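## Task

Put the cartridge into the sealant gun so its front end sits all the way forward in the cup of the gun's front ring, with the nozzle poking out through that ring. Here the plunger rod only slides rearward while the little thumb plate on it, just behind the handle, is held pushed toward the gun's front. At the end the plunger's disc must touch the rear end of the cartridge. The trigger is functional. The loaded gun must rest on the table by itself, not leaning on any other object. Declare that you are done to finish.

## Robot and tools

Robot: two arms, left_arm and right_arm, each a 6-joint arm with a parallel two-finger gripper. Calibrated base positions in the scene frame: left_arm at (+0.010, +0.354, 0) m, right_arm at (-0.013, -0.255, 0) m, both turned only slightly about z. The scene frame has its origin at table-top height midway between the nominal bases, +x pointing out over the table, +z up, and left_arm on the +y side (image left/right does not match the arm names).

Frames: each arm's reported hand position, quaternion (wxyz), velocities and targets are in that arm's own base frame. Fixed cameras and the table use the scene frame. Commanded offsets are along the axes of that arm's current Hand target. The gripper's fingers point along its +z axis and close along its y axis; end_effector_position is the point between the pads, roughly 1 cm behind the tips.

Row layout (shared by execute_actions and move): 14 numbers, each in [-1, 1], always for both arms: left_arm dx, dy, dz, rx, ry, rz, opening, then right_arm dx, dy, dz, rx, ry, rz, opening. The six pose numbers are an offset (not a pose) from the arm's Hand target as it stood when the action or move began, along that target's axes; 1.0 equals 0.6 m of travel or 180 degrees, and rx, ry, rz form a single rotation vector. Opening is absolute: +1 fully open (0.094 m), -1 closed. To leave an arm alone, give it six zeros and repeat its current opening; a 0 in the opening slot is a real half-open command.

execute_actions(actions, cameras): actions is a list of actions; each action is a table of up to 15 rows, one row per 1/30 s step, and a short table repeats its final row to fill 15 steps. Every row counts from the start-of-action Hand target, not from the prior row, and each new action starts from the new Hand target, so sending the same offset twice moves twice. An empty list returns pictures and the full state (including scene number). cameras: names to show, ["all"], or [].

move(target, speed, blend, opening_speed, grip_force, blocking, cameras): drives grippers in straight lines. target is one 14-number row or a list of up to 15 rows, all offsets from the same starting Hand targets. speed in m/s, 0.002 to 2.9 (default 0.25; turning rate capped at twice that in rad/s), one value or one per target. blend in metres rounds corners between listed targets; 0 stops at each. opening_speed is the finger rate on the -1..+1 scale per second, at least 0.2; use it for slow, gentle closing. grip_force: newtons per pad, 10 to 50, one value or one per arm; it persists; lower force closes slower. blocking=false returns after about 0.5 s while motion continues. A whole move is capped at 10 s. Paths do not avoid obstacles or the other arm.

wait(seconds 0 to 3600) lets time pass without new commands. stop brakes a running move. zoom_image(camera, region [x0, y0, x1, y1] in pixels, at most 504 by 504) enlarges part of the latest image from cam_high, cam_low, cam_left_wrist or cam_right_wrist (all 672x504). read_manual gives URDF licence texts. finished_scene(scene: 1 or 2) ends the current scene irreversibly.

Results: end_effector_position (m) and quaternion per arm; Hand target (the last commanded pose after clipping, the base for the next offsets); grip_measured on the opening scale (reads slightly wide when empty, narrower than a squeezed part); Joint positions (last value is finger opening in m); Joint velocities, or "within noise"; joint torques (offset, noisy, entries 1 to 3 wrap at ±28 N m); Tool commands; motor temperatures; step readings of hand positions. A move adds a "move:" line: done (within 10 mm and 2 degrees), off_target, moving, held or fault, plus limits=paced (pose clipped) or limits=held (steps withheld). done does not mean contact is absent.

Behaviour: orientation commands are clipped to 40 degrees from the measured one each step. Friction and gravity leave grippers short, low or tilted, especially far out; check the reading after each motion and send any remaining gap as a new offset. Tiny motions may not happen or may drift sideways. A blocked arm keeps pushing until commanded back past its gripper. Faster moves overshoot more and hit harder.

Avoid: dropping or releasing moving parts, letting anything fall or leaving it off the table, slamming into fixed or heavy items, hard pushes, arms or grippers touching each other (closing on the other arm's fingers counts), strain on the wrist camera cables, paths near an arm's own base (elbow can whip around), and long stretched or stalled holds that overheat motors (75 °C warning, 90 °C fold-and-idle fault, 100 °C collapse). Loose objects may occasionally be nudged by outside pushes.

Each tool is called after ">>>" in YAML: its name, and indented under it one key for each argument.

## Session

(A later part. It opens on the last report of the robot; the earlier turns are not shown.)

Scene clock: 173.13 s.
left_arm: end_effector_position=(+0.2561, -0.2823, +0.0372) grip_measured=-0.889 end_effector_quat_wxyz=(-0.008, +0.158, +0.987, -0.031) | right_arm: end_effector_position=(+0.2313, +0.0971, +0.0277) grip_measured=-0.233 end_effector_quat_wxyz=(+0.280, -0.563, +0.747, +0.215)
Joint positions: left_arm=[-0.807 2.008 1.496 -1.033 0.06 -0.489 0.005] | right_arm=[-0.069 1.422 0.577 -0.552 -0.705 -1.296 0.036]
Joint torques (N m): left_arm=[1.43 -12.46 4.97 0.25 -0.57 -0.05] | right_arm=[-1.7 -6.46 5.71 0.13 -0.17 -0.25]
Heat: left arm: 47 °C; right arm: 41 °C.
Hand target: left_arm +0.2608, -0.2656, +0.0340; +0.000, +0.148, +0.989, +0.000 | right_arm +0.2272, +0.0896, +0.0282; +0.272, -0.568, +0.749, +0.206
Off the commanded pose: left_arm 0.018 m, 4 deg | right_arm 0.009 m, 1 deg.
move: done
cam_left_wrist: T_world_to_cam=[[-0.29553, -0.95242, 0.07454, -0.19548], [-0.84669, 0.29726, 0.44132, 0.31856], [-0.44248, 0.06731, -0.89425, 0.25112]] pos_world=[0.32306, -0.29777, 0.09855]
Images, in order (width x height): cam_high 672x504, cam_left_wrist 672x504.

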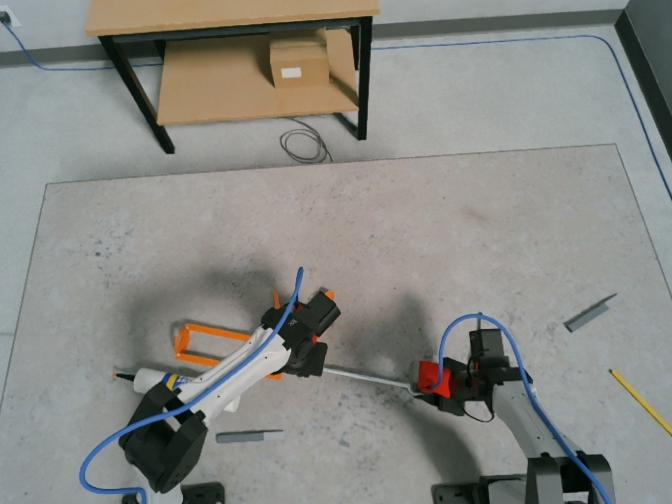

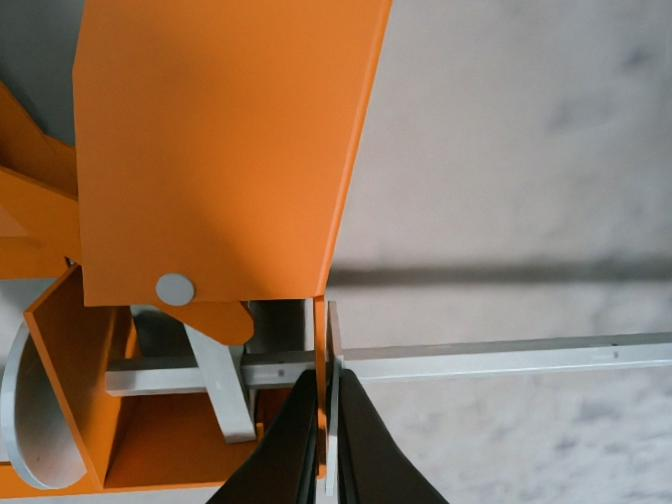

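>>> move:
  target:
    - [0,0,0,0,0,0,-0.6,-0.015,0,0.0125,0,0,0,-0.5]
  opening_speed: 1.5

>>> move:
  target:
    - [0,0,-0.1,0,0,0,-0.6,0,0,0,0,0,0,-0.5]
    - [0,0.06,-0.17,0,0,0,-0.6,0,0,0,0,0,0,-0.5]
  speed: 0.15
  blend: 0.01
  cameras: ["cam_left_wrist"]

>>> zoom_image:
  camera: "cam_left_wrist"
  region: [200, 120, 450, 370]

Scene clock: 174.47 s.
left_arm: end_effector_position=(+0.2579, -0.2818, +0.0371) grip_measured=-0.602 end_effector_quat_wxyz=(-0.004, +0.157, +0.987, -0.029) | right_arm: end_effector_position=(+0.2295, +0.1005, +0.0253) grip_measured=-0.233 end_effector_quat_wxyz=(+0.268, -0.565, +0.751, +0.213)
Joint positions: left_arm=[-0.806 2.008 1.496 -1.03 0.051 -0.491 0.019] | right_arm=[-0.039 1.421 0.577 -0.548 -0.681 -1.266 0.036]
Joint torques (N m): left_arm=[1.26 -12.49 4.83 0.23 -0.48 -0.05] | right_arm=[0.5 -6.63 5.46 0.54 -0.34 0.13]
Heat: left arm: 47 °C; right arm: 41 °C.
Hand target: left_arm +0.2608, -0.2656, +0.0340; +0.000, +0.148, +0.989, +0.000 | right_arm +0.2304, +0.1009, +0.0283; +0.272, -0.567, +0.749, +0.206
Off the commanded pose: left_arm 0.017 m, 4 deg | right_arm 0.003 m, 1 deg.
move: done

Scene clock: 176.10 s.
left_arm: end_effector_position=(+0.2655, -0.2316, +0.1190) grip_measured=-0.601 end_effector_quat_wxyz=(-0.022, +0.145, +0.989, +0.006) | right_arm: end_effector_position=(+0.2296, +0.1005, +0.0253) grip_measured=-0.233 end_effector_quat_wxyz=(+0.269, -0.564, +0.751, +0.213)
Joint positions: left_arm=[-0.711 1.922 1.703 -1.395 0.013 -0.421 0.019] | right_arm=[-0.039 1.421 0.577 -0.548 -0.681 -1.264 0.036]
Joint torques (N m): left_arm=[0.79 -13.59 9.91 0.09 -0.15 0.15] | right_arm=[0.5 -6.61 5.46 0.53 -0.32 0.11]
Heat: left arm: 48 °C; right arm: 41 °C.
Hand target: left_arm +0.2714, -0.2312, +0.1360; +0.000, +0.148, +0.989, +0.000 | right_arm +0.2303, +0.1009, +0.0283; +0.272, -0.567, +0.749, +0.207
Off the commanded pose: left_arm 0.018 m, 3 deg | right_arm 0.003 m, 1 deg.
move: off_target (left_arm)
cam_left_wrist: T_world_to_cam=[[-0.26933, -0.96304, 0.00352, -0.15147], [-0.84659, 0.2385, 0.47582, 0.25757], [-0.45908, 0.12517, -0.87953, 0.34113]] pos_world=[0.33387, -0.25, 0.17801]

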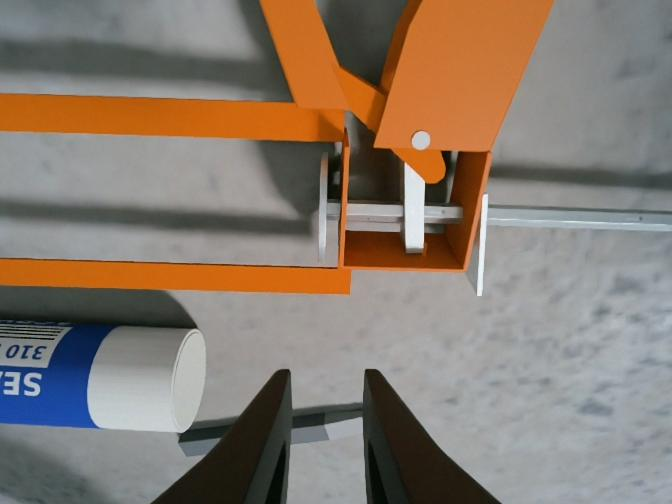

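Scaled by 2.016 from the camera's image (finer frame: 960x720).

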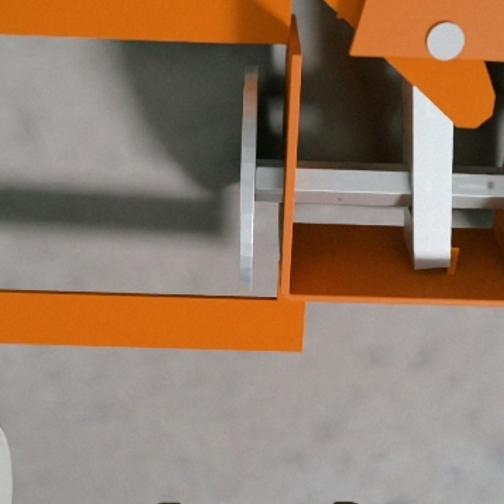

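>>> move:
  target:
    - [0.05,-0.025,-0.04,0,-0.11,0,0.79,0,0,0,0,0,0,0.3]
    - [0.1073,-0.05,0.0267,0,-0.2228,0,0.79,0,0,-0.15,0,0,0,0.3]
  speed: 0.15
  cameras: ["cam_left_wrist","cam_high"]

>>> zoom_image:
  camera: "cam_left_wrist"
  region: [150, 100, 650, 450]

Scene clock: 181.57 s.
left_arm: end_effector_position=(+0.1989, -0.2388, +0.1142) grip_measured=+0.788 end_effector_quat_wxyz=(+0.321, +0.150, +0.934, -0.039) | right_arm: end_effector_position=(+0.2095, +0.0457, +0.0870) grip_measured=+0.298 end_effector_quat_wxyz=(+0.257, -0.564, +0.755, +0.212)
Joint positions: left_arm=[-1.139 1.301 0.86 -0.661 -0.482 -0.703 0.084] | right_arm=[-0.319 1.329 0.792 -1.098 -0.678 -1.625 0.061]
Joint torques (N m): left_arm=[-0.29 -6.75 6.41 1.63 -0.49 -0.13] | right_arm=[-0.49 -5.26 8.23 -0.03 -0.63 -0.04]
Heat: left arm: 48 °C; right arm: 41 °C.
Hand target: left_arm +0.2010, -0.2410, +0.1199; +0.339, +0.139, +0.929, -0.050 | right_arm +0.2147, +0.0453, +0.0973; +0.272, -0.567, +0.749, +0.207
Off the commanded pose: left_arm 0.007 m, 3 deg | right_arm 0.012 m, 2 deg.
move: off_target (left_arm, right_arm)
cam_left_wrist: T_world_to_cam=[[-0.29869, -0.95434, -0.00425, -0.1675], [-0.93361, 0.29311, -0.20607, 0.31344], [0.1979, -0.05758, -0.97853, 0.14417]] pos_world=[0.21407, -0.24343, 0.20495]
Images, in order (width x height): cam_high 672x504, cam_left_wrist 672x504.

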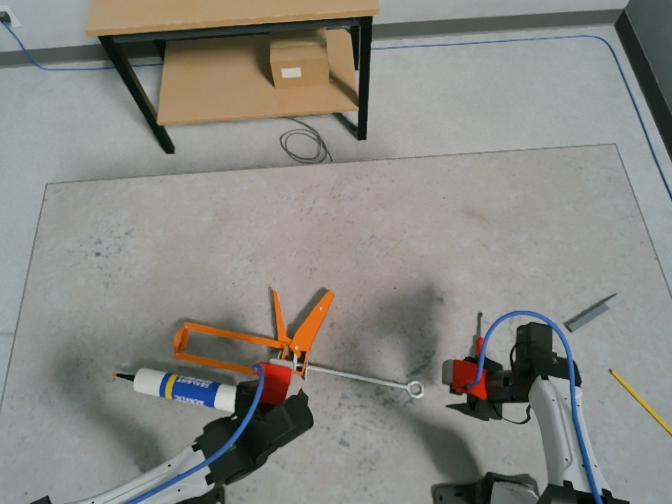

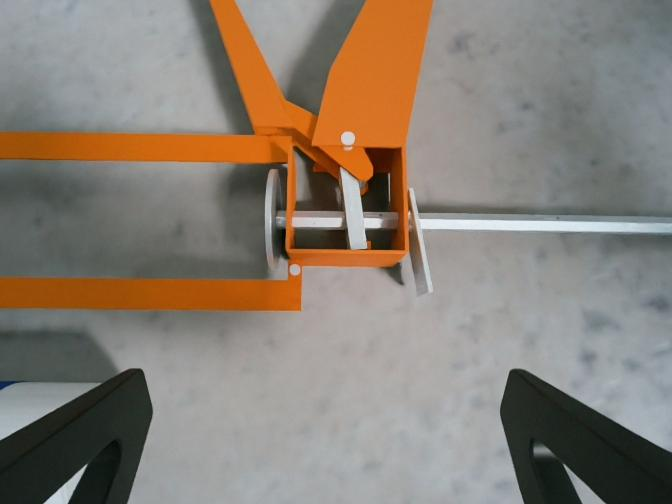

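Scaled by 1.008 from the camera's image (finer frame: 960x720).

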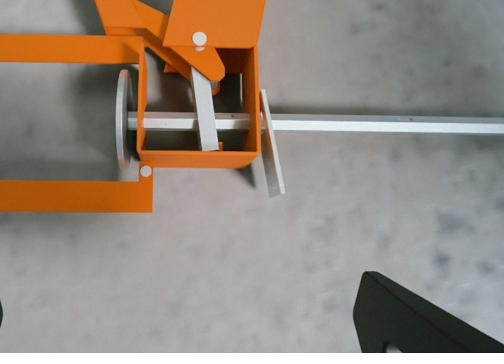

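>>> move:
  target:
    - [0.019,-0.0095,0.0892,0,0,0,1,0,0,0,0,0,0,0.3]
  speed: 0.15
  cameras: ["cam_left_wrist"]

Scene clock: 184.63 s.
left_arm: end_effector_position=(+0.2213, -0.2525, +0.0752) grip_measured=+0.998 end_effector_quat_wxyz=(+0.338, +0.139, +0.930, -0.047) | right_arm: end_effector_position=(+0.2094, +0.0457, +0.0870) grip_measured=+0.298 end_effector_quat_wxyz=(+0.257, -0.564, +0.755, +0.212)
Joint positions: left_arm=[-1.094 1.423 0.767 -0.392 -0.482 -0.666 0.094] | right_arm=[-0.319 1.329 0.792 -1.099 -0.678 -1.626 0.061]
Joint torques (N m): left_arm=[1.06 -4.94 6.05 1.76 -0.2 0.11] | right_arm=[-0.5 -5.26 8.25 -0.05 -0.63 -0.03]
Heat: left arm: 47 °C; right arm: 42 °C.
Hand target: left_arm +0.2239, -0.2539, +0.0716; +0.339, +0.139, +0.929, -0.050 | right_arm +0.2147, +0.0453, +0.0972; +0.272, -0.567, +0.749, +0.207
Off the commanded pose: left_arm 0.005 m, 0 deg | right_arm 0.012 m, 2 deg.
move: done
cam_left_wrist: T_world_to_cam=[[-0.28302, -0.95903, 0.01238, -0.17999], [-0.93149, 0.27177, -0.24179, 0.3271], [0.22852, -0.07997, -0.97025, 0.08777]] pos_world=[0.23369, -0.25449, 0.16648]

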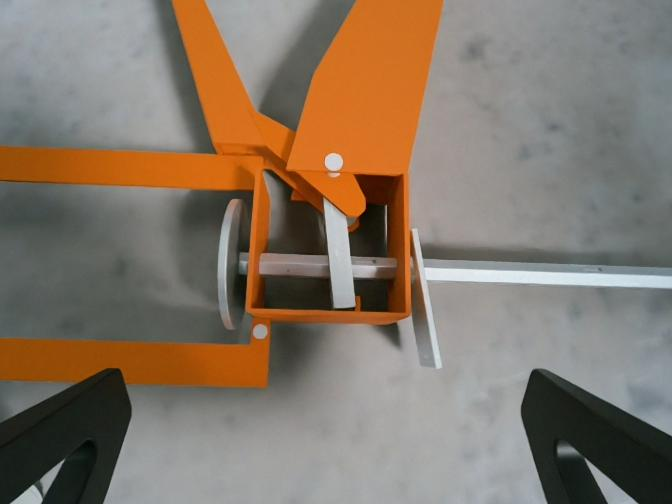

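>>> move:
  target:
    - [0,0,0.07,0,0,0,1,0,0,0,0,0,0,0.3]
  speed: 0.1
  cameras: ["cam_left_wrist"]

Scene clock: 186.03 s.
left_arm: end_effector_position=(+0.2471, -0.2611, +0.0427) grip_measured=+0.998 end_effector_quat_wxyz=(+0.337, +0.139, +0.930, -0.046) | right_arm: end_effector_position=(+0.2094, +0.0457, +0.0870) grip_measured=+0.298 end_effector_quat_wxyz=(+0.257, -0.564, +0.755, +0.212)
Joint positions: left_arm=[-1.023 1.568 0.749 -0.2 -0.445 -0.599 0.094] | right_arm=[-0.319 1.329 0.792 -1.099 -0.678 -1.626 0.061]
Joint torques (N m): left_arm=[1.06 -6.09 5.86 1.83 -0.16 0.14] | right_arm=[-0.51 -5.26 8.27 -0.04 -0.63 -0.03]
Heat: left arm: 47 °C; right arm: 42 °C.
Hand target: left_arm +0.2498, -0.2620, +0.0397; +0.339, +0.139, +0.929, -0.051 | right_arm +0.2147, +0.0453, +0.0972; +0.272, -0.567, +0.749, +0.207
Off the commanded pose: left_arm 0.004 m, 1 deg | right_arm 0.012 m, 2 deg.
move: done
cam_left_wrist: T_world_to_cam=[[-0.28249, -0.9592, 0.01164, -0.18055], [-0.932, 0.27157, -0.24006, 0.34564], [0.22711, -0.07866, -0.97069, 0.05039]] pos_world=[0.25969, -0.26309, 0.13399]

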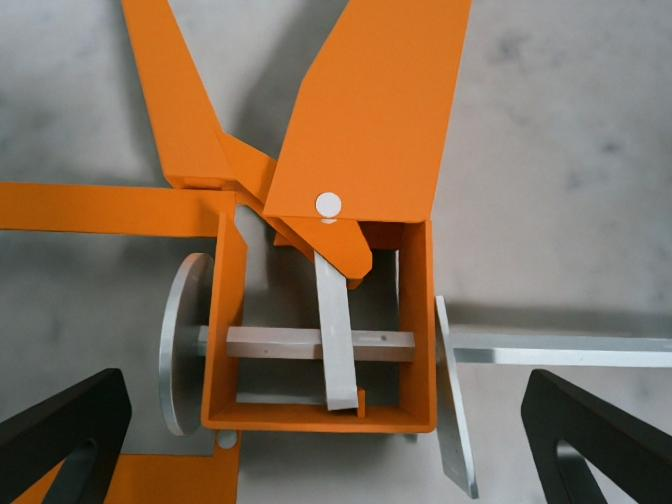

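>>> move:
  target:
    - [0.0077,0.0067,-0.0063,0,0,0,1,0,0,0,0,0,0,0.3]
    - [0.0077,0.0067,-0.0063,0,0,0,0.12,0,0,0,0,0,0,0.3]
  speed: 0.08
  opening_speed: 0.6
  cameras: ["cam_left_wrist"]

Scene clock: 188.43 s.
left_arm: end_effector_position=(+0.2451, -0.2547, +0.0364) grip_measured=+0.179 end_effector_quat_wxyz=(+0.336, +0.140, +0.931, -0.038) | right_arm: end_effector_position=(+0.2094, +0.0457, +0.0870) grip_measured=+0.298 end_effector_quat_wxyz=(+0.257, -0.564, +0.755, +0.212)
Joint positions: left_arm=[-1.022 1.568 0.724 -0.187 -0.453 -0.596 0.055] | right_arm=[-0.319 1.329 0.792 -1.099 -0.678 -1.626 0.061]
Joint torques (N m): left_arm=[0.79 -8.62 5.46 1.64 -0.11 0.04] | right_arm=[-0.49 -5.23 8.24 -0.05 -0.63 -0.03]
Heat: left arm: 47 °C; right arm: 42 °C.
Hand target: left_arm +0.2453, -0.2562, +0.0395; +0.339, +0.139, +0.929, -0.050 | right_arm +0.2147, +0.0453, +0.0972; +0.272, -0.567, +0.749, +0.207
Off the commanded pose: left_arm 0.004 m, 1 deg | right_arm 0.012 m, 2 deg.
move: done
cam_left_wrist: T_world_to_cam=[[-0.27952, -0.96013, -0.00377, -0.17535], [-0.93284, 0.2725, -0.23569, 0.3408], [0.22731, -0.06237, -0.97182, 0.04936]] pos_world=[0.25768, -0.25815, 0.12763]

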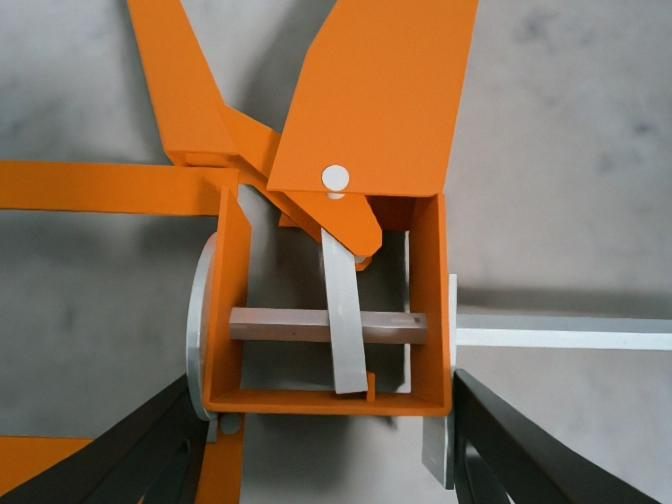

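>>> move:
  target:
    - [0,0,0,0,0,0,0.6,0,0,0,0,0,0,0.3]
    - [0,0,-0.18,0,0,0,0.5,0,0,0,0,0,0,0.3]
    - [-0.0157,0.3313,-0.205,-0.1726,0.1755,-0.4741,0.5,0,0,0,0,0,0,0.3]
  speed: 0.25
  blend: [0,0.02,0]
  cameras: ["cam_left_wrist","cam_high"]

>>> zoom_image:
  camera: "cam_high"
  region: [150, 280, 450, 420]

Scene clock: 195.47 s.
left_arm: end_effector_position=(+0.2306, -0.0443, +0.1329) grip_measured=+0.502 end_effector_quat_wxyz=(+0.001, -0.580, +0.814, +0.007) | right_arm: end_effector_position=(+0.2094, +0.0457, +0.0870) grip_measured=+0.298 end_effector_quat_wxyz=(+0.257, -0.564, +0.755, +0.212)
Joint positions: left_arm=[-0.198 1.437 1.219 -1.362 -0.011 -1.436 0.071] | right_arm=[-0.319 1.329 0.792 -1.099 -0.678 -1.626 0.061]
Joint torques (N m): left_arm=[1.03 -4.74 9.85 0.1 0.02 -0.11] | right_arm=[-0.5 -5.23 8.27 -0.04 -0.64 -0.03]
Heat: left arm: 46 °C; right arm: 44 °C.
Hand target: left_arm +0.2346, -0.0452, +0.1398; -0.001, -0.590, +0.808, +0.000 | right_arm +0.2147, +0.0453, +0.0972; +0.272, -0.567, +0.749, +0.207
Off the commanded pose: left_arm 0.008 m, 2 deg | right_arm 0.012 m, 2 deg.
move: done; blend cut to 0 m at target 2; target 2's new opening was sent with left_arm's hand 0.016 m and 2 deg from that target
cam_left_wrist: T_world_to_cam=[[0.9506, -0.31042, 0.00057, -0.23258], [-0.28085, -0.85926, 0.42755, 0.00403], [-0.13223, -0.40658, -0.90399, 0.21814]] pos_world=[0.25107, 0.01996, 0.1956]
Images, in order (width x height): cam_high 672x504, cam_left_wrist 672x504.

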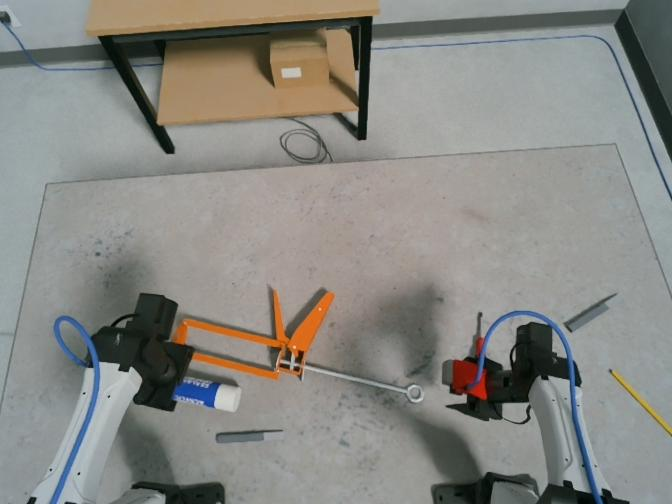

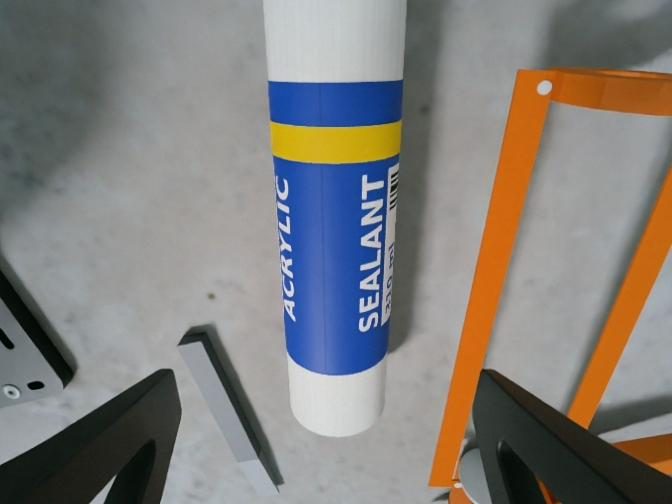

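Scaled by 1.680 from the camera's image (finer frame: 960x720).

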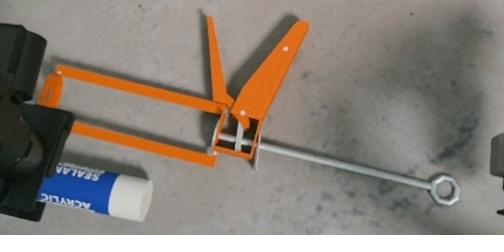

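>>> move:
  target: [0,-0.004,0.12,0,0,0,0.5,0,0,0,0,0,0,0.3]
  speed: 0.15
  cameras: ["cam_left_wrist"]

Scene clock: 197.47 s.
left_arm: end_effector_position=(+0.2360, -0.0456, +0.0723) grip_measured=+0.502 end_effector_quat_wxyz=(+0.003, -0.581, +0.814, +0.004) | right_arm: end_effector_position=(+0.2094, +0.0457, +0.0870) grip_measured=+0.298 end_effector_quat_wxyz=(+0.257, -0.564, +0.755, +0.212)
Joint positions: left_arm=[-0.198 1.474 1.01 -1.108 -0.01 -1.438 0.071] | right_arm=[-0.319 1.329 0.792 -1.099 -0.678 -1.626 0.061]
Joint torques (N m): left_arm=[0.95 -5.08 5.59 0.48 0.02 -0.12] | right_arm=[-0.53 -5.27 8.21 -0.04 -0.64 -0.03]
Heat: left arm: 45 °C; right arm: 44 °C.
Hand target: left_arm +0.2369, -0.0460, +0.0678; +0.000, -0.590, +0.808, +0.000 | right_arm +0.2147, +0.0453, +0.0972; +0.272, -0.567, +0.749, +0.207
Off the commanded pose: left_arm 0.005 m, 1 deg | right_arm 0.012 m, 2 deg.
move: done
cam_left_wrist: T_world_to_cam=[[0.95104, -0.30895, 0.00831, -0.23852], [-0.28264, -0.85856, 0.42776, 0.03078], [-0.12502, -0.40917, -0.90385, 0.16183]] pos_world=[0.25578, 0.01895, 0.13508]

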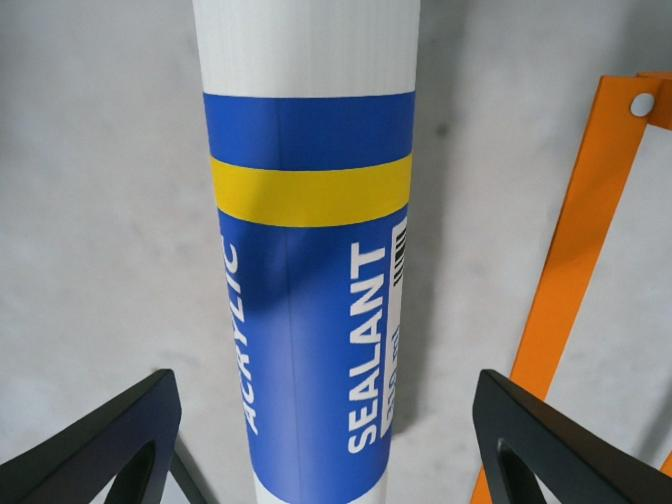

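>>> execute_actions:
  actions: []

Scene clock: 197.53 s.
left_arm: end_effector_position=(+0.2360, -0.0456, +0.0723) grip_measured=+0.502 end_effector_quat_wxyz=(+0.003, -0.581, +0.814, +0.004) | right_arm: end_effector_position=(+0.2094, +0.0457, +0.0870) grip_measured=+0.298 end_effector_quat_wxyz=(+0.257, -0.564, +0.755, +0.212)
Joint positions: left_arm=[-0.198 1.474 1.01 -1.108 -0.01 -1.438 0.071] | right_arm=[-0.319 1.329 0.792 -1.099 -0.678 -1.626 0.061]
Joint velocities: within noise
Joint torques (N m): left_arm=[0.91 -5.01 5.53 0.47 0.06 -0.11] | right_arm=[-0.53 -5.24 8.24 -0.05 -0.63 -0.03]
Motor temperatures (°C): left_arm=[26 45 44 31 28 27 27] | right_arm=[29 35 44 32 29 28 31]
Heat: left arm: 45 °C; right arm: 44 °C.
Hand target: left_arm +0.2369, -0.0460, +0.0678; +0.000, -0.590, +0.808, +0.000 | right_arm +0.2147, +0.0453, +0.0972; +0.272, -0.567, +0.749, +0.207
Tool commands: left_gripper/opening=+0.5 right_gripper/opening=+0.3
Off the commanded pose: left_arm 0.005 m, 1 deg | right_arm 0.012 m, 2 deg.
camera_calibration:
cam_left_wrist: T_world_to_cam=[[0.95104, -0.30895, 0.00831, -0.23852], [-0.28264, -0.85856, 0.42776, 0.03078], [-0.12502, -0.40917, -0.90385, 0.16183]] pos_world=[0.25578, 0.01895, 0.13508]
cam_right_wrist: T_world_to_cam=[[0.95226, -0.30335, -0.03441, -0.18189], [-0.30084, -0.9132, -0.27487, 0.1675], [0.05196, 0.27209, -0.96087, 0.15073]] pos_world=[0.21577, 0.05677, 0.18461]

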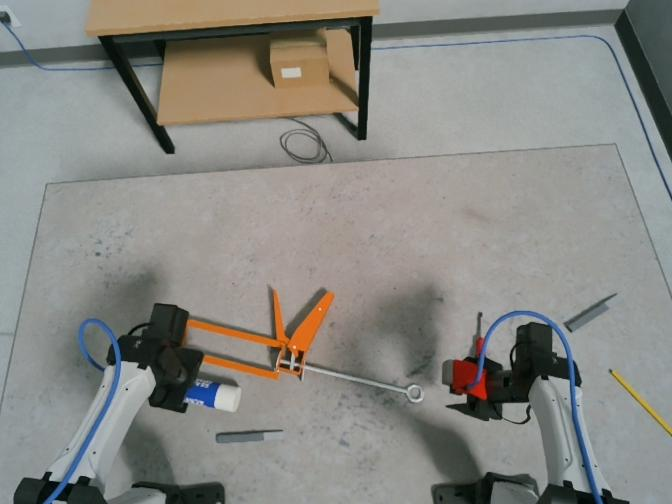

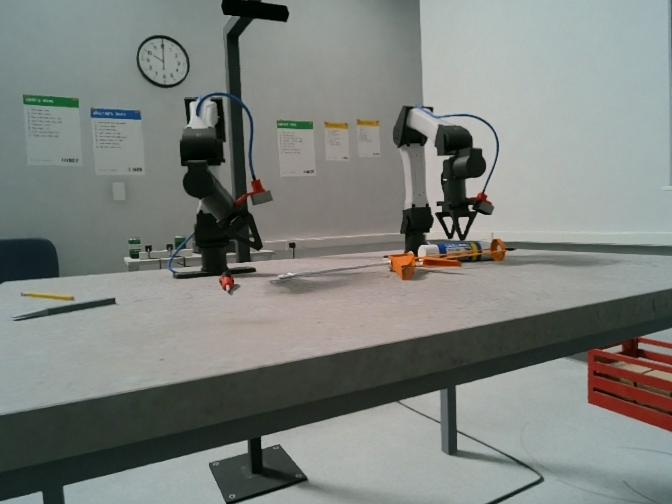

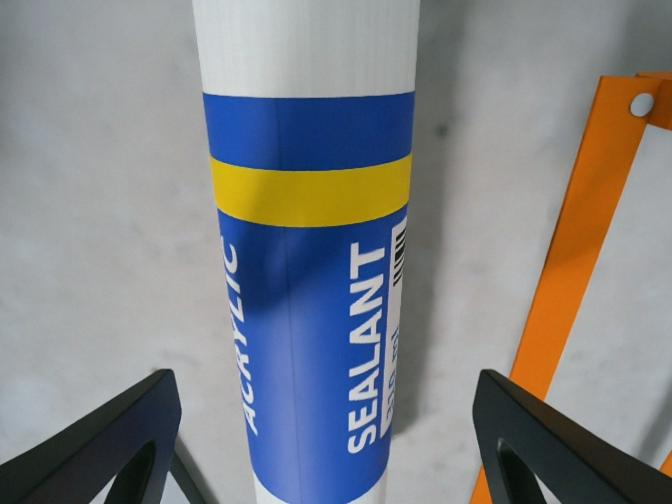

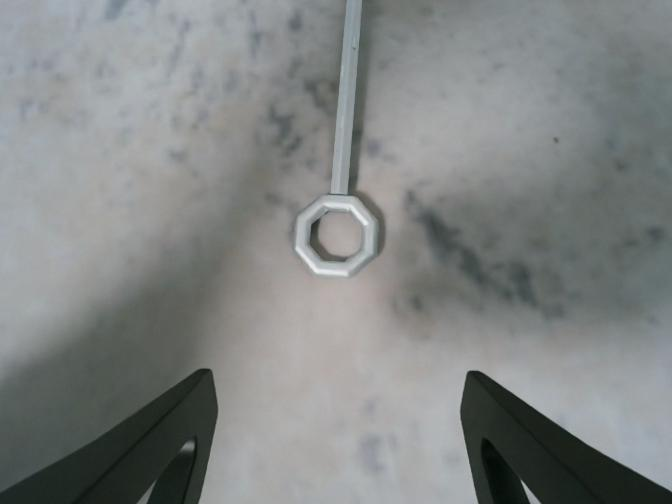

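>>> move:
  target:
    - [0,0.006,0.052,0,0,0,0.5,0,0,0,0,0,0,0.3]
    - [0,0.006,0.052,0,0,0,-0.08,0,0,0,0,0,0,0.3]
  speed: 0.12
  opening_speed: 0.8
  cameras: ["cam_left_wrist"]

>>> zoom_image:
  camera: "cam_left_wrist"
  region: [84, 0, 588, 504]

Scene clock: 199.80 s.
left_arm: end_effector_position=(+0.2325, -0.0450, +0.0405) grip_measured=-0.004 end_effector_quat_wxyz=(+0.003, -0.581, +0.814, +0.004) | right_arm: end_effector_position=(+0.2094, +0.0457, +0.0870) grip_measured=+0.298 end_effector_quat_wxyz=(+0.257, -0.564, +0.755, +0.212)
Joint positions: left_arm=[-0.198 1.499 0.901 -0.975 -0.009 -1.438 0.047] | right_arm=[-0.319 1.329 0.792 -1.099 -0.678 -1.626 0.061]
Joint torques (N m): left_arm=[1.02 -5.09 5.48 0.48 0.04 -0.15] | right_arm=[-0.51 -5.24 8.25 -0.05 -0.64 -0.03]
Heat: left arm: 45 °C; right arm: 44 °C.
Hand target: left_arm +0.2334, -0.0449, +0.0365; -0.001, -0.590, +0.808, +0.000 | right_arm +0.2147, +0.0453, +0.0972; +0.272, -0.567, +0.749, +0.207
Off the commanded pose: left_arm 0.004 m, 1 deg | right_arm 0.012 m, 2 deg.
move: done
cam_left_wrist: T_world_to_cam=[[0.95105, -0.30895, 0.00652, -0.23475], [-0.28184, -0.85855, 0.42832, 0.04375], [-0.12673, -0.40919, -0.9036, 0.13324]] pos_world=[0.25248, 0.01955, 0.10319]

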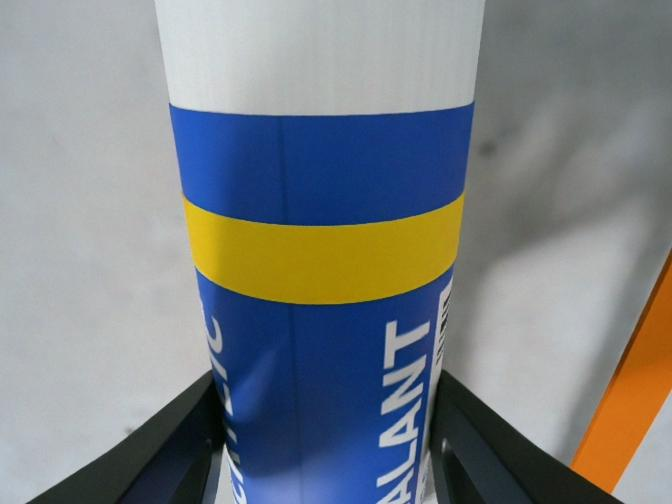

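Scaled by 1.000.

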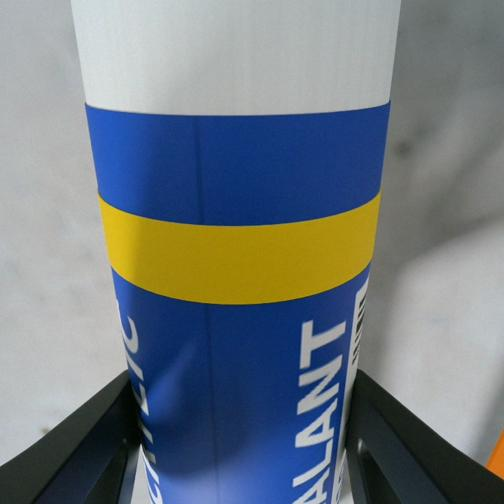

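>>> move:
  target: [0,0,-0.2,0,0,0,-0.12,0,0,0,0,0,0,0.3]
  speed: 0.15
  cameras: ["cam_left_wrist","cam_low"]

Scene clock: 201.47 s.
left_arm: end_effector_position=(+0.2284, -0.0444, +0.1368) grip_measured=-0.007 end_effector_quat_wxyz=(-0.014, -0.581, +0.814, +0.021) | right_arm: end_effector_position=(+0.2094, +0.0457, +0.0870) grip_measured=+0.298 end_effector_quat_wxyz=(+0.257, -0.564, +0.755, +0.212)
Joint positions: left_arm=[-0.198 1.467 1.26 -1.413 -0.008 -1.438 0.047] | right_arm=[-0.319 1.329 0.792 -1.099 -0.678 -1.626 0.061]
Joint torques (N m): left_arm=[1.18 -8.12 11.86 -0.17 0.02 -0.09] | right_arm=[-0.49 -5.26 8.25 -0.04 -0.63 -0.04]
Heat: left arm: 45 °C; right arm: 45 °C.
Hand target: left_arm +0.2336, -0.0448, +0.1566; -0.001, -0.590, +0.808, +0.000 | right_arm +0.2147, +0.0453, +0.0972; +0.272, -0.567, +0.749, +0.207
Off the commanded pose: left_arm 0.020 m, 3 deg | right_arm 0.012 m, 2 deg.
move: off_target (left_arm)
cam_left_wrist: T_world_to_cam=[[0.95033, -0.30878, -0.03921, -0.22487], [-0.26218, -0.86201, 0.43382, -0.00353], [-0.16776, -0.40199, -0.90014, 0.22919]] pos_world=[0.25122, 0.01966, 0.19902]
Images, in order (width x height): cam_low 672x504, cam_left_wrist 672x504.

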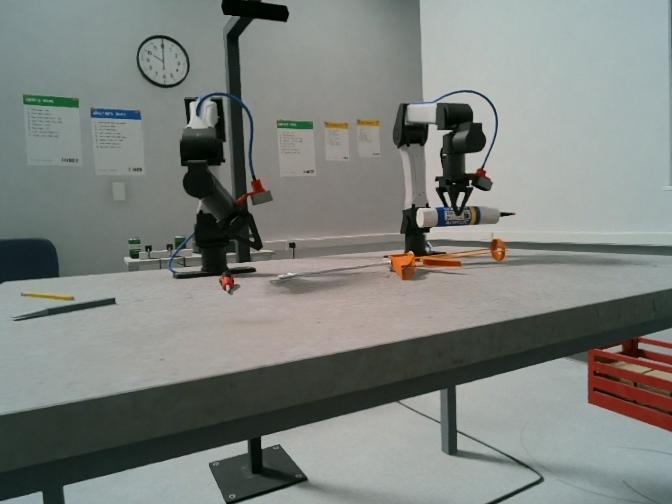

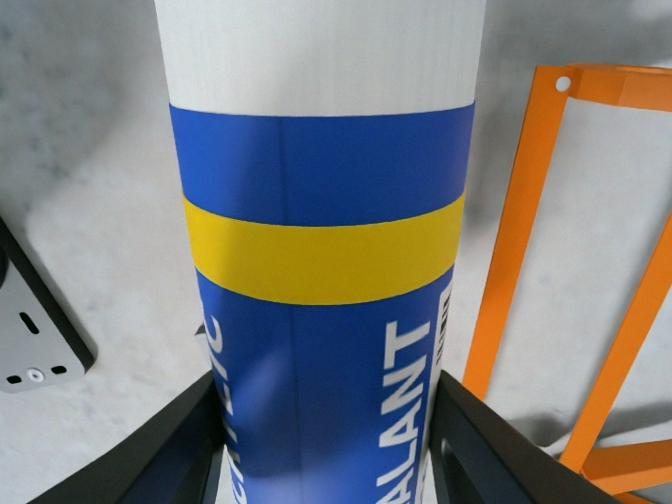

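>>> move:
  target: [0.24,-0.162,0,0,0.03,0,-0.12,0,0,0,0,0,0,0.3]
  speed: 0.2
  cameras: ["cam_left_wrist","cam_high","cam_low"]

Scene clock: 203.47 s.
left_arm: end_effector_position=(+0.2793, -0.2055, +0.1389) grip_measured=-0.007 end_effector_quat_wxyz=(-0.040, -0.585, +0.810, -0.009) | right_arm: end_effector_position=(+0.2094, +0.0457, +0.0870) grip_measured=+0.298 end_effector_quat_wxyz=(+0.257, -0.564, +0.755, +0.212)
Joint positions: left_arm=[-0.594 1.87 1.712 -1.424 0.081 -1.844 0.047] | right_arm=[-0.319 1.329 0.792 -1.099 -0.678 -1.626 0.061]
Joint torques (N m): left_arm=[0.02 -11.47 11.71 -0.1 0.12 -0.11] | right_arm=[-0.5 -5.24 8.24 -0.05 -0.65 -0.03]
Heat: left arm: 45 °C; right arm: 45 °C.
Hand target: left_arm +0.2823, -0.2115, +0.1567; -0.039, -0.589, +0.807, -0.028 | right_arm +0.2147, +0.0453, +0.0972; +0.272, -0.567, +0.749, +0.207
Off the commanded pose: left_arm 0.019 m, 2 deg | right_arm 0.012 m, 2 deg.
move: off_target (left_arm)
cam_left_wrist: T_world_to_cam=[[0.95405, -0.29868, -0.02392, -0.32397], [-0.24697, -0.82907, 0.50165, -0.1369], [-0.16966, -0.47269, -0.86474, 0.1559]] pos_world=[0.30173, -0.13657, 0.19574]
Images, in order (width x height): cam_high 672x504, cam_low 672x504, cam_left_wrist 672x504.

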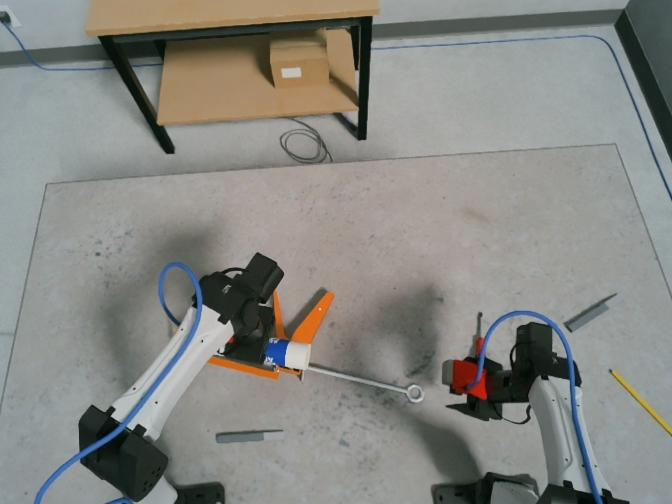

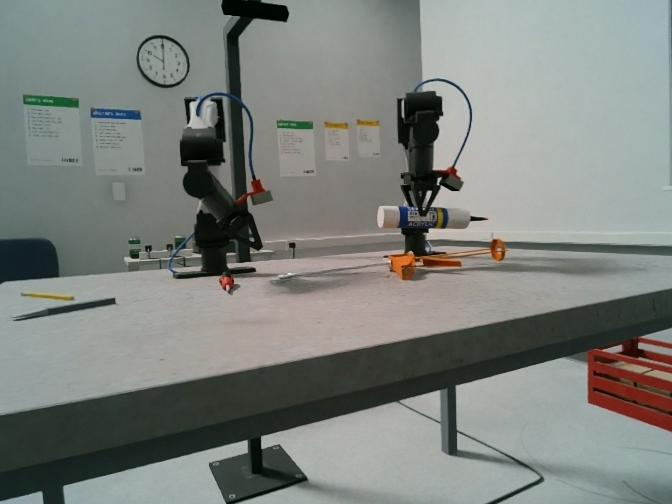

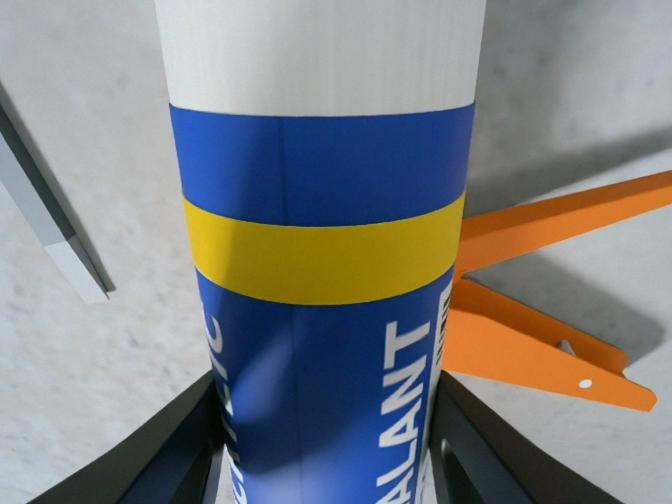

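>>> move:
  target: [0,0.0,0.04,0,0.06,0,-0.12,0,0,0,0,0,0,0.3]
  speed: 0.15
  cameras: ["cam_left_wrist","cam_low"]

>>> zoom_image:
  camera: "cam_low"
  region: [360, 180, 540, 290]

Scene clock: 210.43 s.
left_arm: end_effector_position=(+0.2807, -0.2084, +0.1116) grip_measured=-0.007 end_effector_quat_wxyz=(-0.110, -0.590, +0.799, -0.043) | right_arm: end_effector_position=(+0.2094, +0.0457, +0.0870) grip_measured=+0.298 end_effector_quat_wxyz=(+0.257, -0.564, +0.755, +0.212)
Joint positions: left_arm=[-0.521 1.87 1.586 -1.298 0.237 -1.792 0.047] | right_arm=[-0.319 1.329 0.792 -1.099 -0.678 -1.626 0.061]
Joint torques (N m): left_arm=[0.98 -16.05 6.89 0.29 0.46 0.11] | right_arm=[-0.46 -5.26 8.23 -0.05 -0.63 -0.02]
Heat: left arm: 48 °C; right arm: 46 °C.
Hand target: left_arm +0.2815, -0.2138, +0.1327; -0.114, -0.584, +0.800, -0.083 | right_arm +0.2147, +0.0453, +0.0972; +0.272, -0.567, +0.749, +0.207
Off the commanded pose: left_arm 0.022 m, 5 deg | right_arm 0.012 m, 2 deg.
move: off_target (left_arm)
cam_left_wrist: T_world_to_cam=[[0.95745, -0.28306, -0.05625, -0.32091], [-0.18662, -0.75595, 0.62747, -0.14092], [-0.22013, -0.59027, -0.77661, 0.11098]] pos_world=[0.30539, -0.13185, 0.15656]
Images, in order (width x height): cam_low 672x504, cam_left_wrist 672x504.

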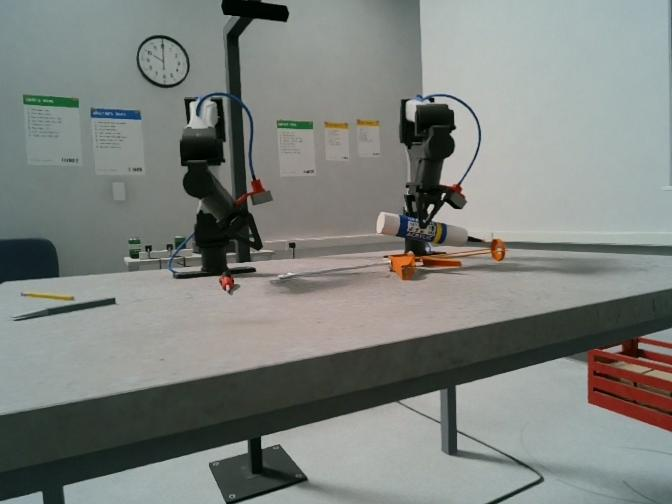

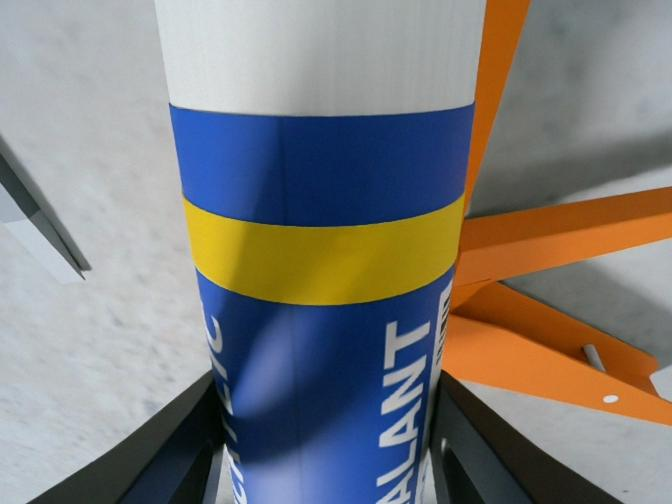

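Scaled by 2.800 from the camera's image (finer frame: 960x720).

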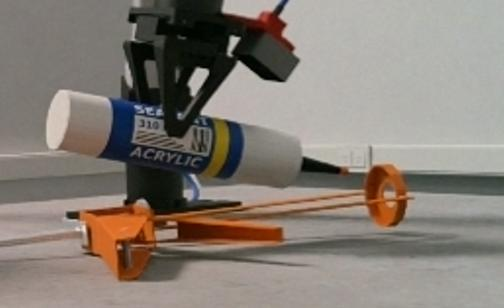

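>>> move:
  target: [-0.0467,-0.0045,0.0107,0.0167,0,0,-0.12,0,0,0,0,0,0,0.3]
  speed: 0.1
  cameras: ["cam_left_wrist","cam_low"]

>>> zoom_image:
  camera: "cam_low"
  region: [360, 180, 540, 290]

Scene clock: 212.17 s.
left_arm: end_effector_position=(+0.2880, -0.1858, +0.0972) grip_measured=-0.007 end_effector_quat_wxyz=(-0.104, -0.593, +0.796, -0.062) | right_arm: end_effector_position=(+0.2094, +0.0457, +0.0870) grip_measured=+0.298 end_effector_quat_wxyz=(+0.257, -0.564, +0.755, +0.212)
Joint positions: left_arm=[-0.451 1.823 1.468 -1.2 0.242 -1.734 0.047] | right_arm=[-0.319 1.329 0.792 -1.099 -0.678 -1.626 0.061]
Joint torques (N m): left_arm=[0.96 -15.77 6.98 0.46 0.42 0.13] | right_arm=[-0.5 -5.24 8.25 -0.04 -0.64 -0.03]
Heat: left arm: 47 °C; right arm: 46 °C.
Hand target: left_arm +0.2917, -0.1907, +0.1188; -0.099, -0.586, +0.797, -0.104 | right_arm +0.2147, +0.0453, +0.0972; +0.272, -0.567, +0.749, +0.207
Off the commanded pose: left_arm 0.022 m, 5 deg | right_arm 0.012 m, 2 deg.
move: off_target (left_arm)
cam_left_wrist: T_world_to_cam=[[0.96272, -0.26989, -0.01806, -0.32515], [-0.19665, -0.7442, 0.63835, -0.10951], [-0.18572, -0.611, -0.76953, 0.10039]] pos_world=[0.31013, -0.10791, 0.14129]
Images, in order (width x height): cam_low 672x504, cam_left_wrist 672x504.

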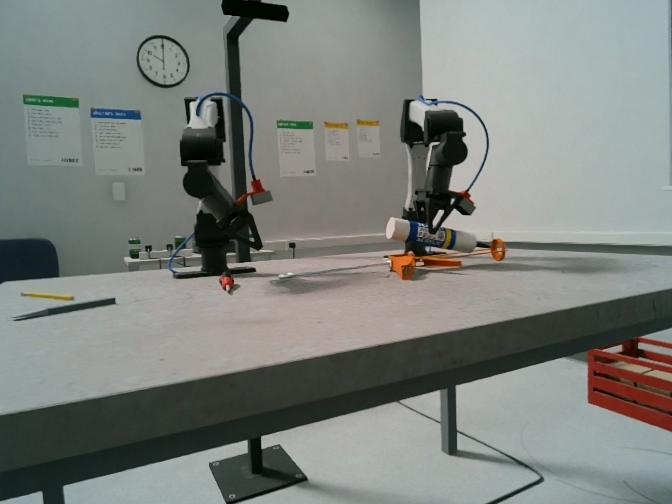

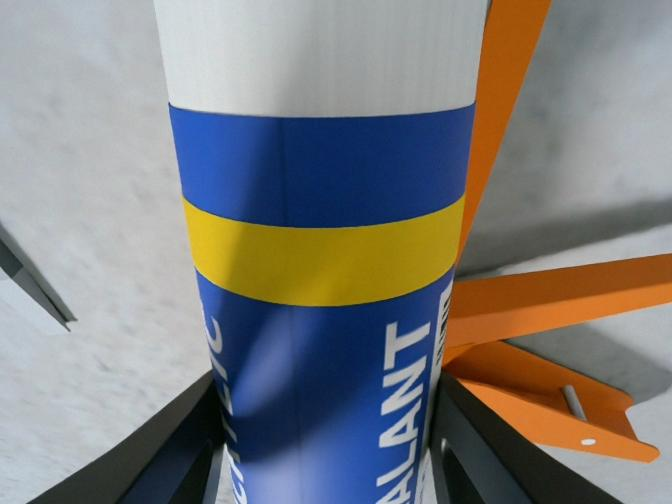

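Scaled by 2.800 from the camera's image (finer frame: 960x720).

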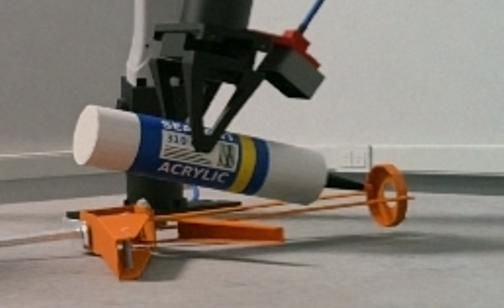

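>>> execute_actions:
  actions: []

>>> zoom_image:
  camera: "cam_high"
  region: [140, 270, 320, 400]

>>> zoom_image:
  camera: "cam_low"
  region: [470, 225, 530, 275]

Scene clock: 213.17 s.
left_arm: end_effector_position=(+0.2881, -0.1859, +0.0972) grip_measured=-0.007 end_effector_quat_wxyz=(-0.104, -0.593, +0.796, -0.063) | right_arm: end_effector_position=(+0.2094, +0.0457, +0.0870) grip_measured=+0.298 end_effector_quat_wxyz=(+0.257, -0.564, +0.755, +0.212)
Joint positions: left_arm=[-0.451 1.823 1.468 -1.2 0.242 -1.733 0.047] | right_arm=[-0.319 1.329 0.792 -1.099 -0.678 -1.626 0.061]
Joint velocities: within noise
Joint torques (N m): left_arm=[0.95 -15.86 6.94 0.42 0.39 0.11] | right_arm=[-0.5 -5.26 8.23 -0.05 -0.64 -0.03]
Motor temperatures (°C): left_arm=[26 48 47 30 28 27 28] | right_arm=[29 35 46 31 29 28 31]
Heat: left arm: 48 °C; right arm: 46 °C.
Hand target: left_arm +0.2917, -0.1907, +0.1188; -0.099, -0.586, +0.797, -0.104 | right_arm +0.2147, +0.0453, +0.0972; +0.272, -0.567, +0.749, +0.207
Tool commands: left_gripper/opening=-0.12 right_gripper/opening=+0.3
Off the commanded pose: left_arm 0.022 m, 5 deg | right_arm 0.012 m, 2 deg.
camera_calibration:
cam_left_wrist: T_world_to_cam=[[0.96252, -0.27064, -0.0175, -0.32537], [-0.19755, -0.74389, 0.63844, -0.10927], [-0.1858, -0.61106, -0.76947, 0.10036]] pos_world=[0.31023, -0.10801, 0.14129]
cam_right_wrist: T_world_to_cam=[[0.95226, -0.30335, -0.03441, -0.18189], [-0.30084, -0.9132, -0.27487, 0.1675], [0.05196, 0.27209, -0.96087, 0.15073]] pos_world=[0.21577, 0.05677, 0.18461]

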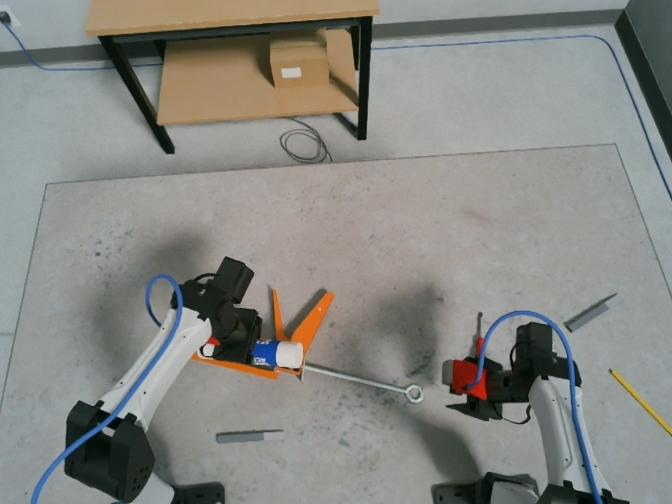

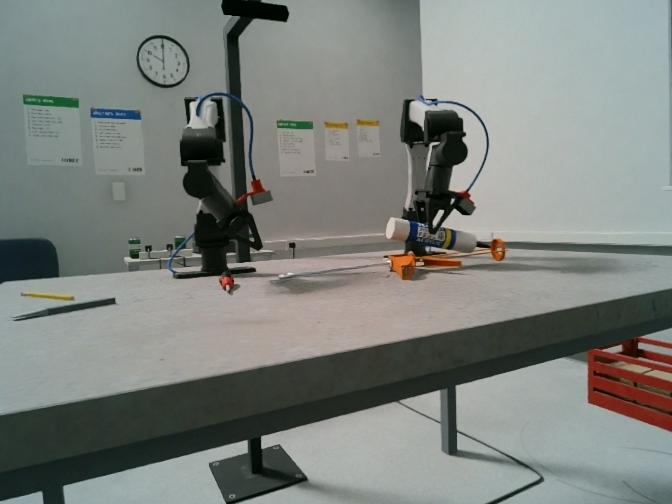

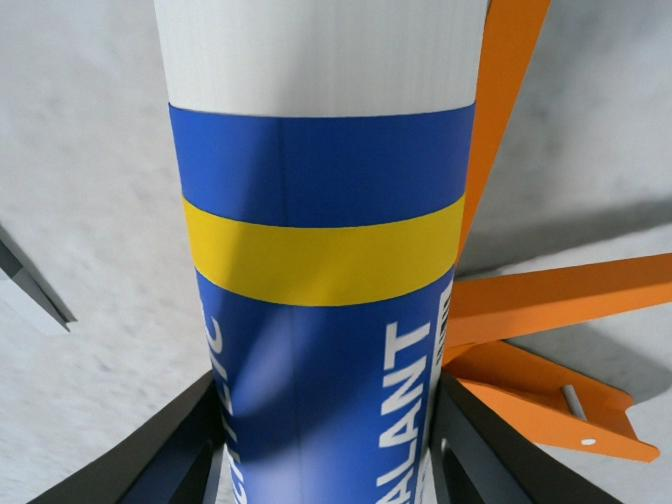

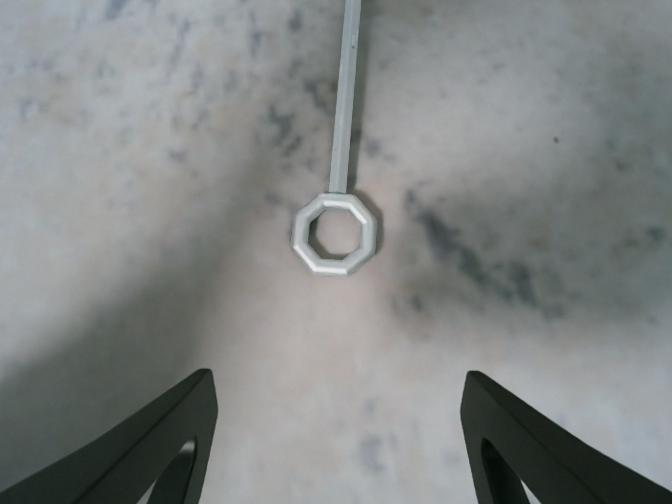

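Scaled by 2.800 from the camera's image (finer frame: 960x720).

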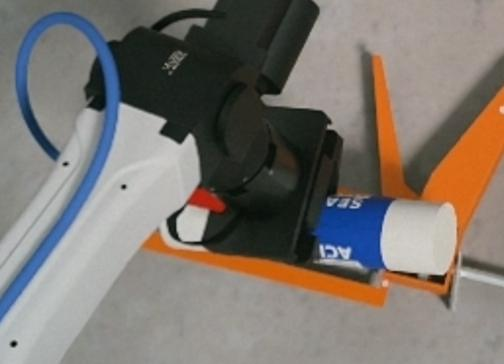

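Scaled by 8.400 from the camera's image (finer frame: 960x720).

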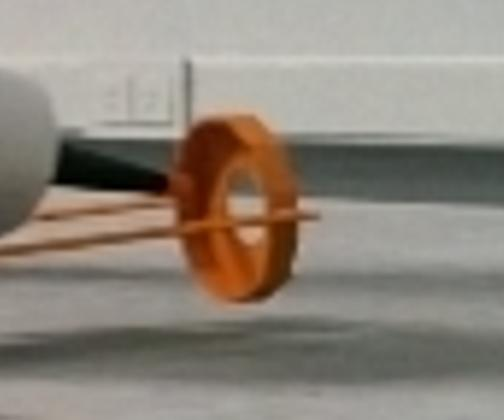

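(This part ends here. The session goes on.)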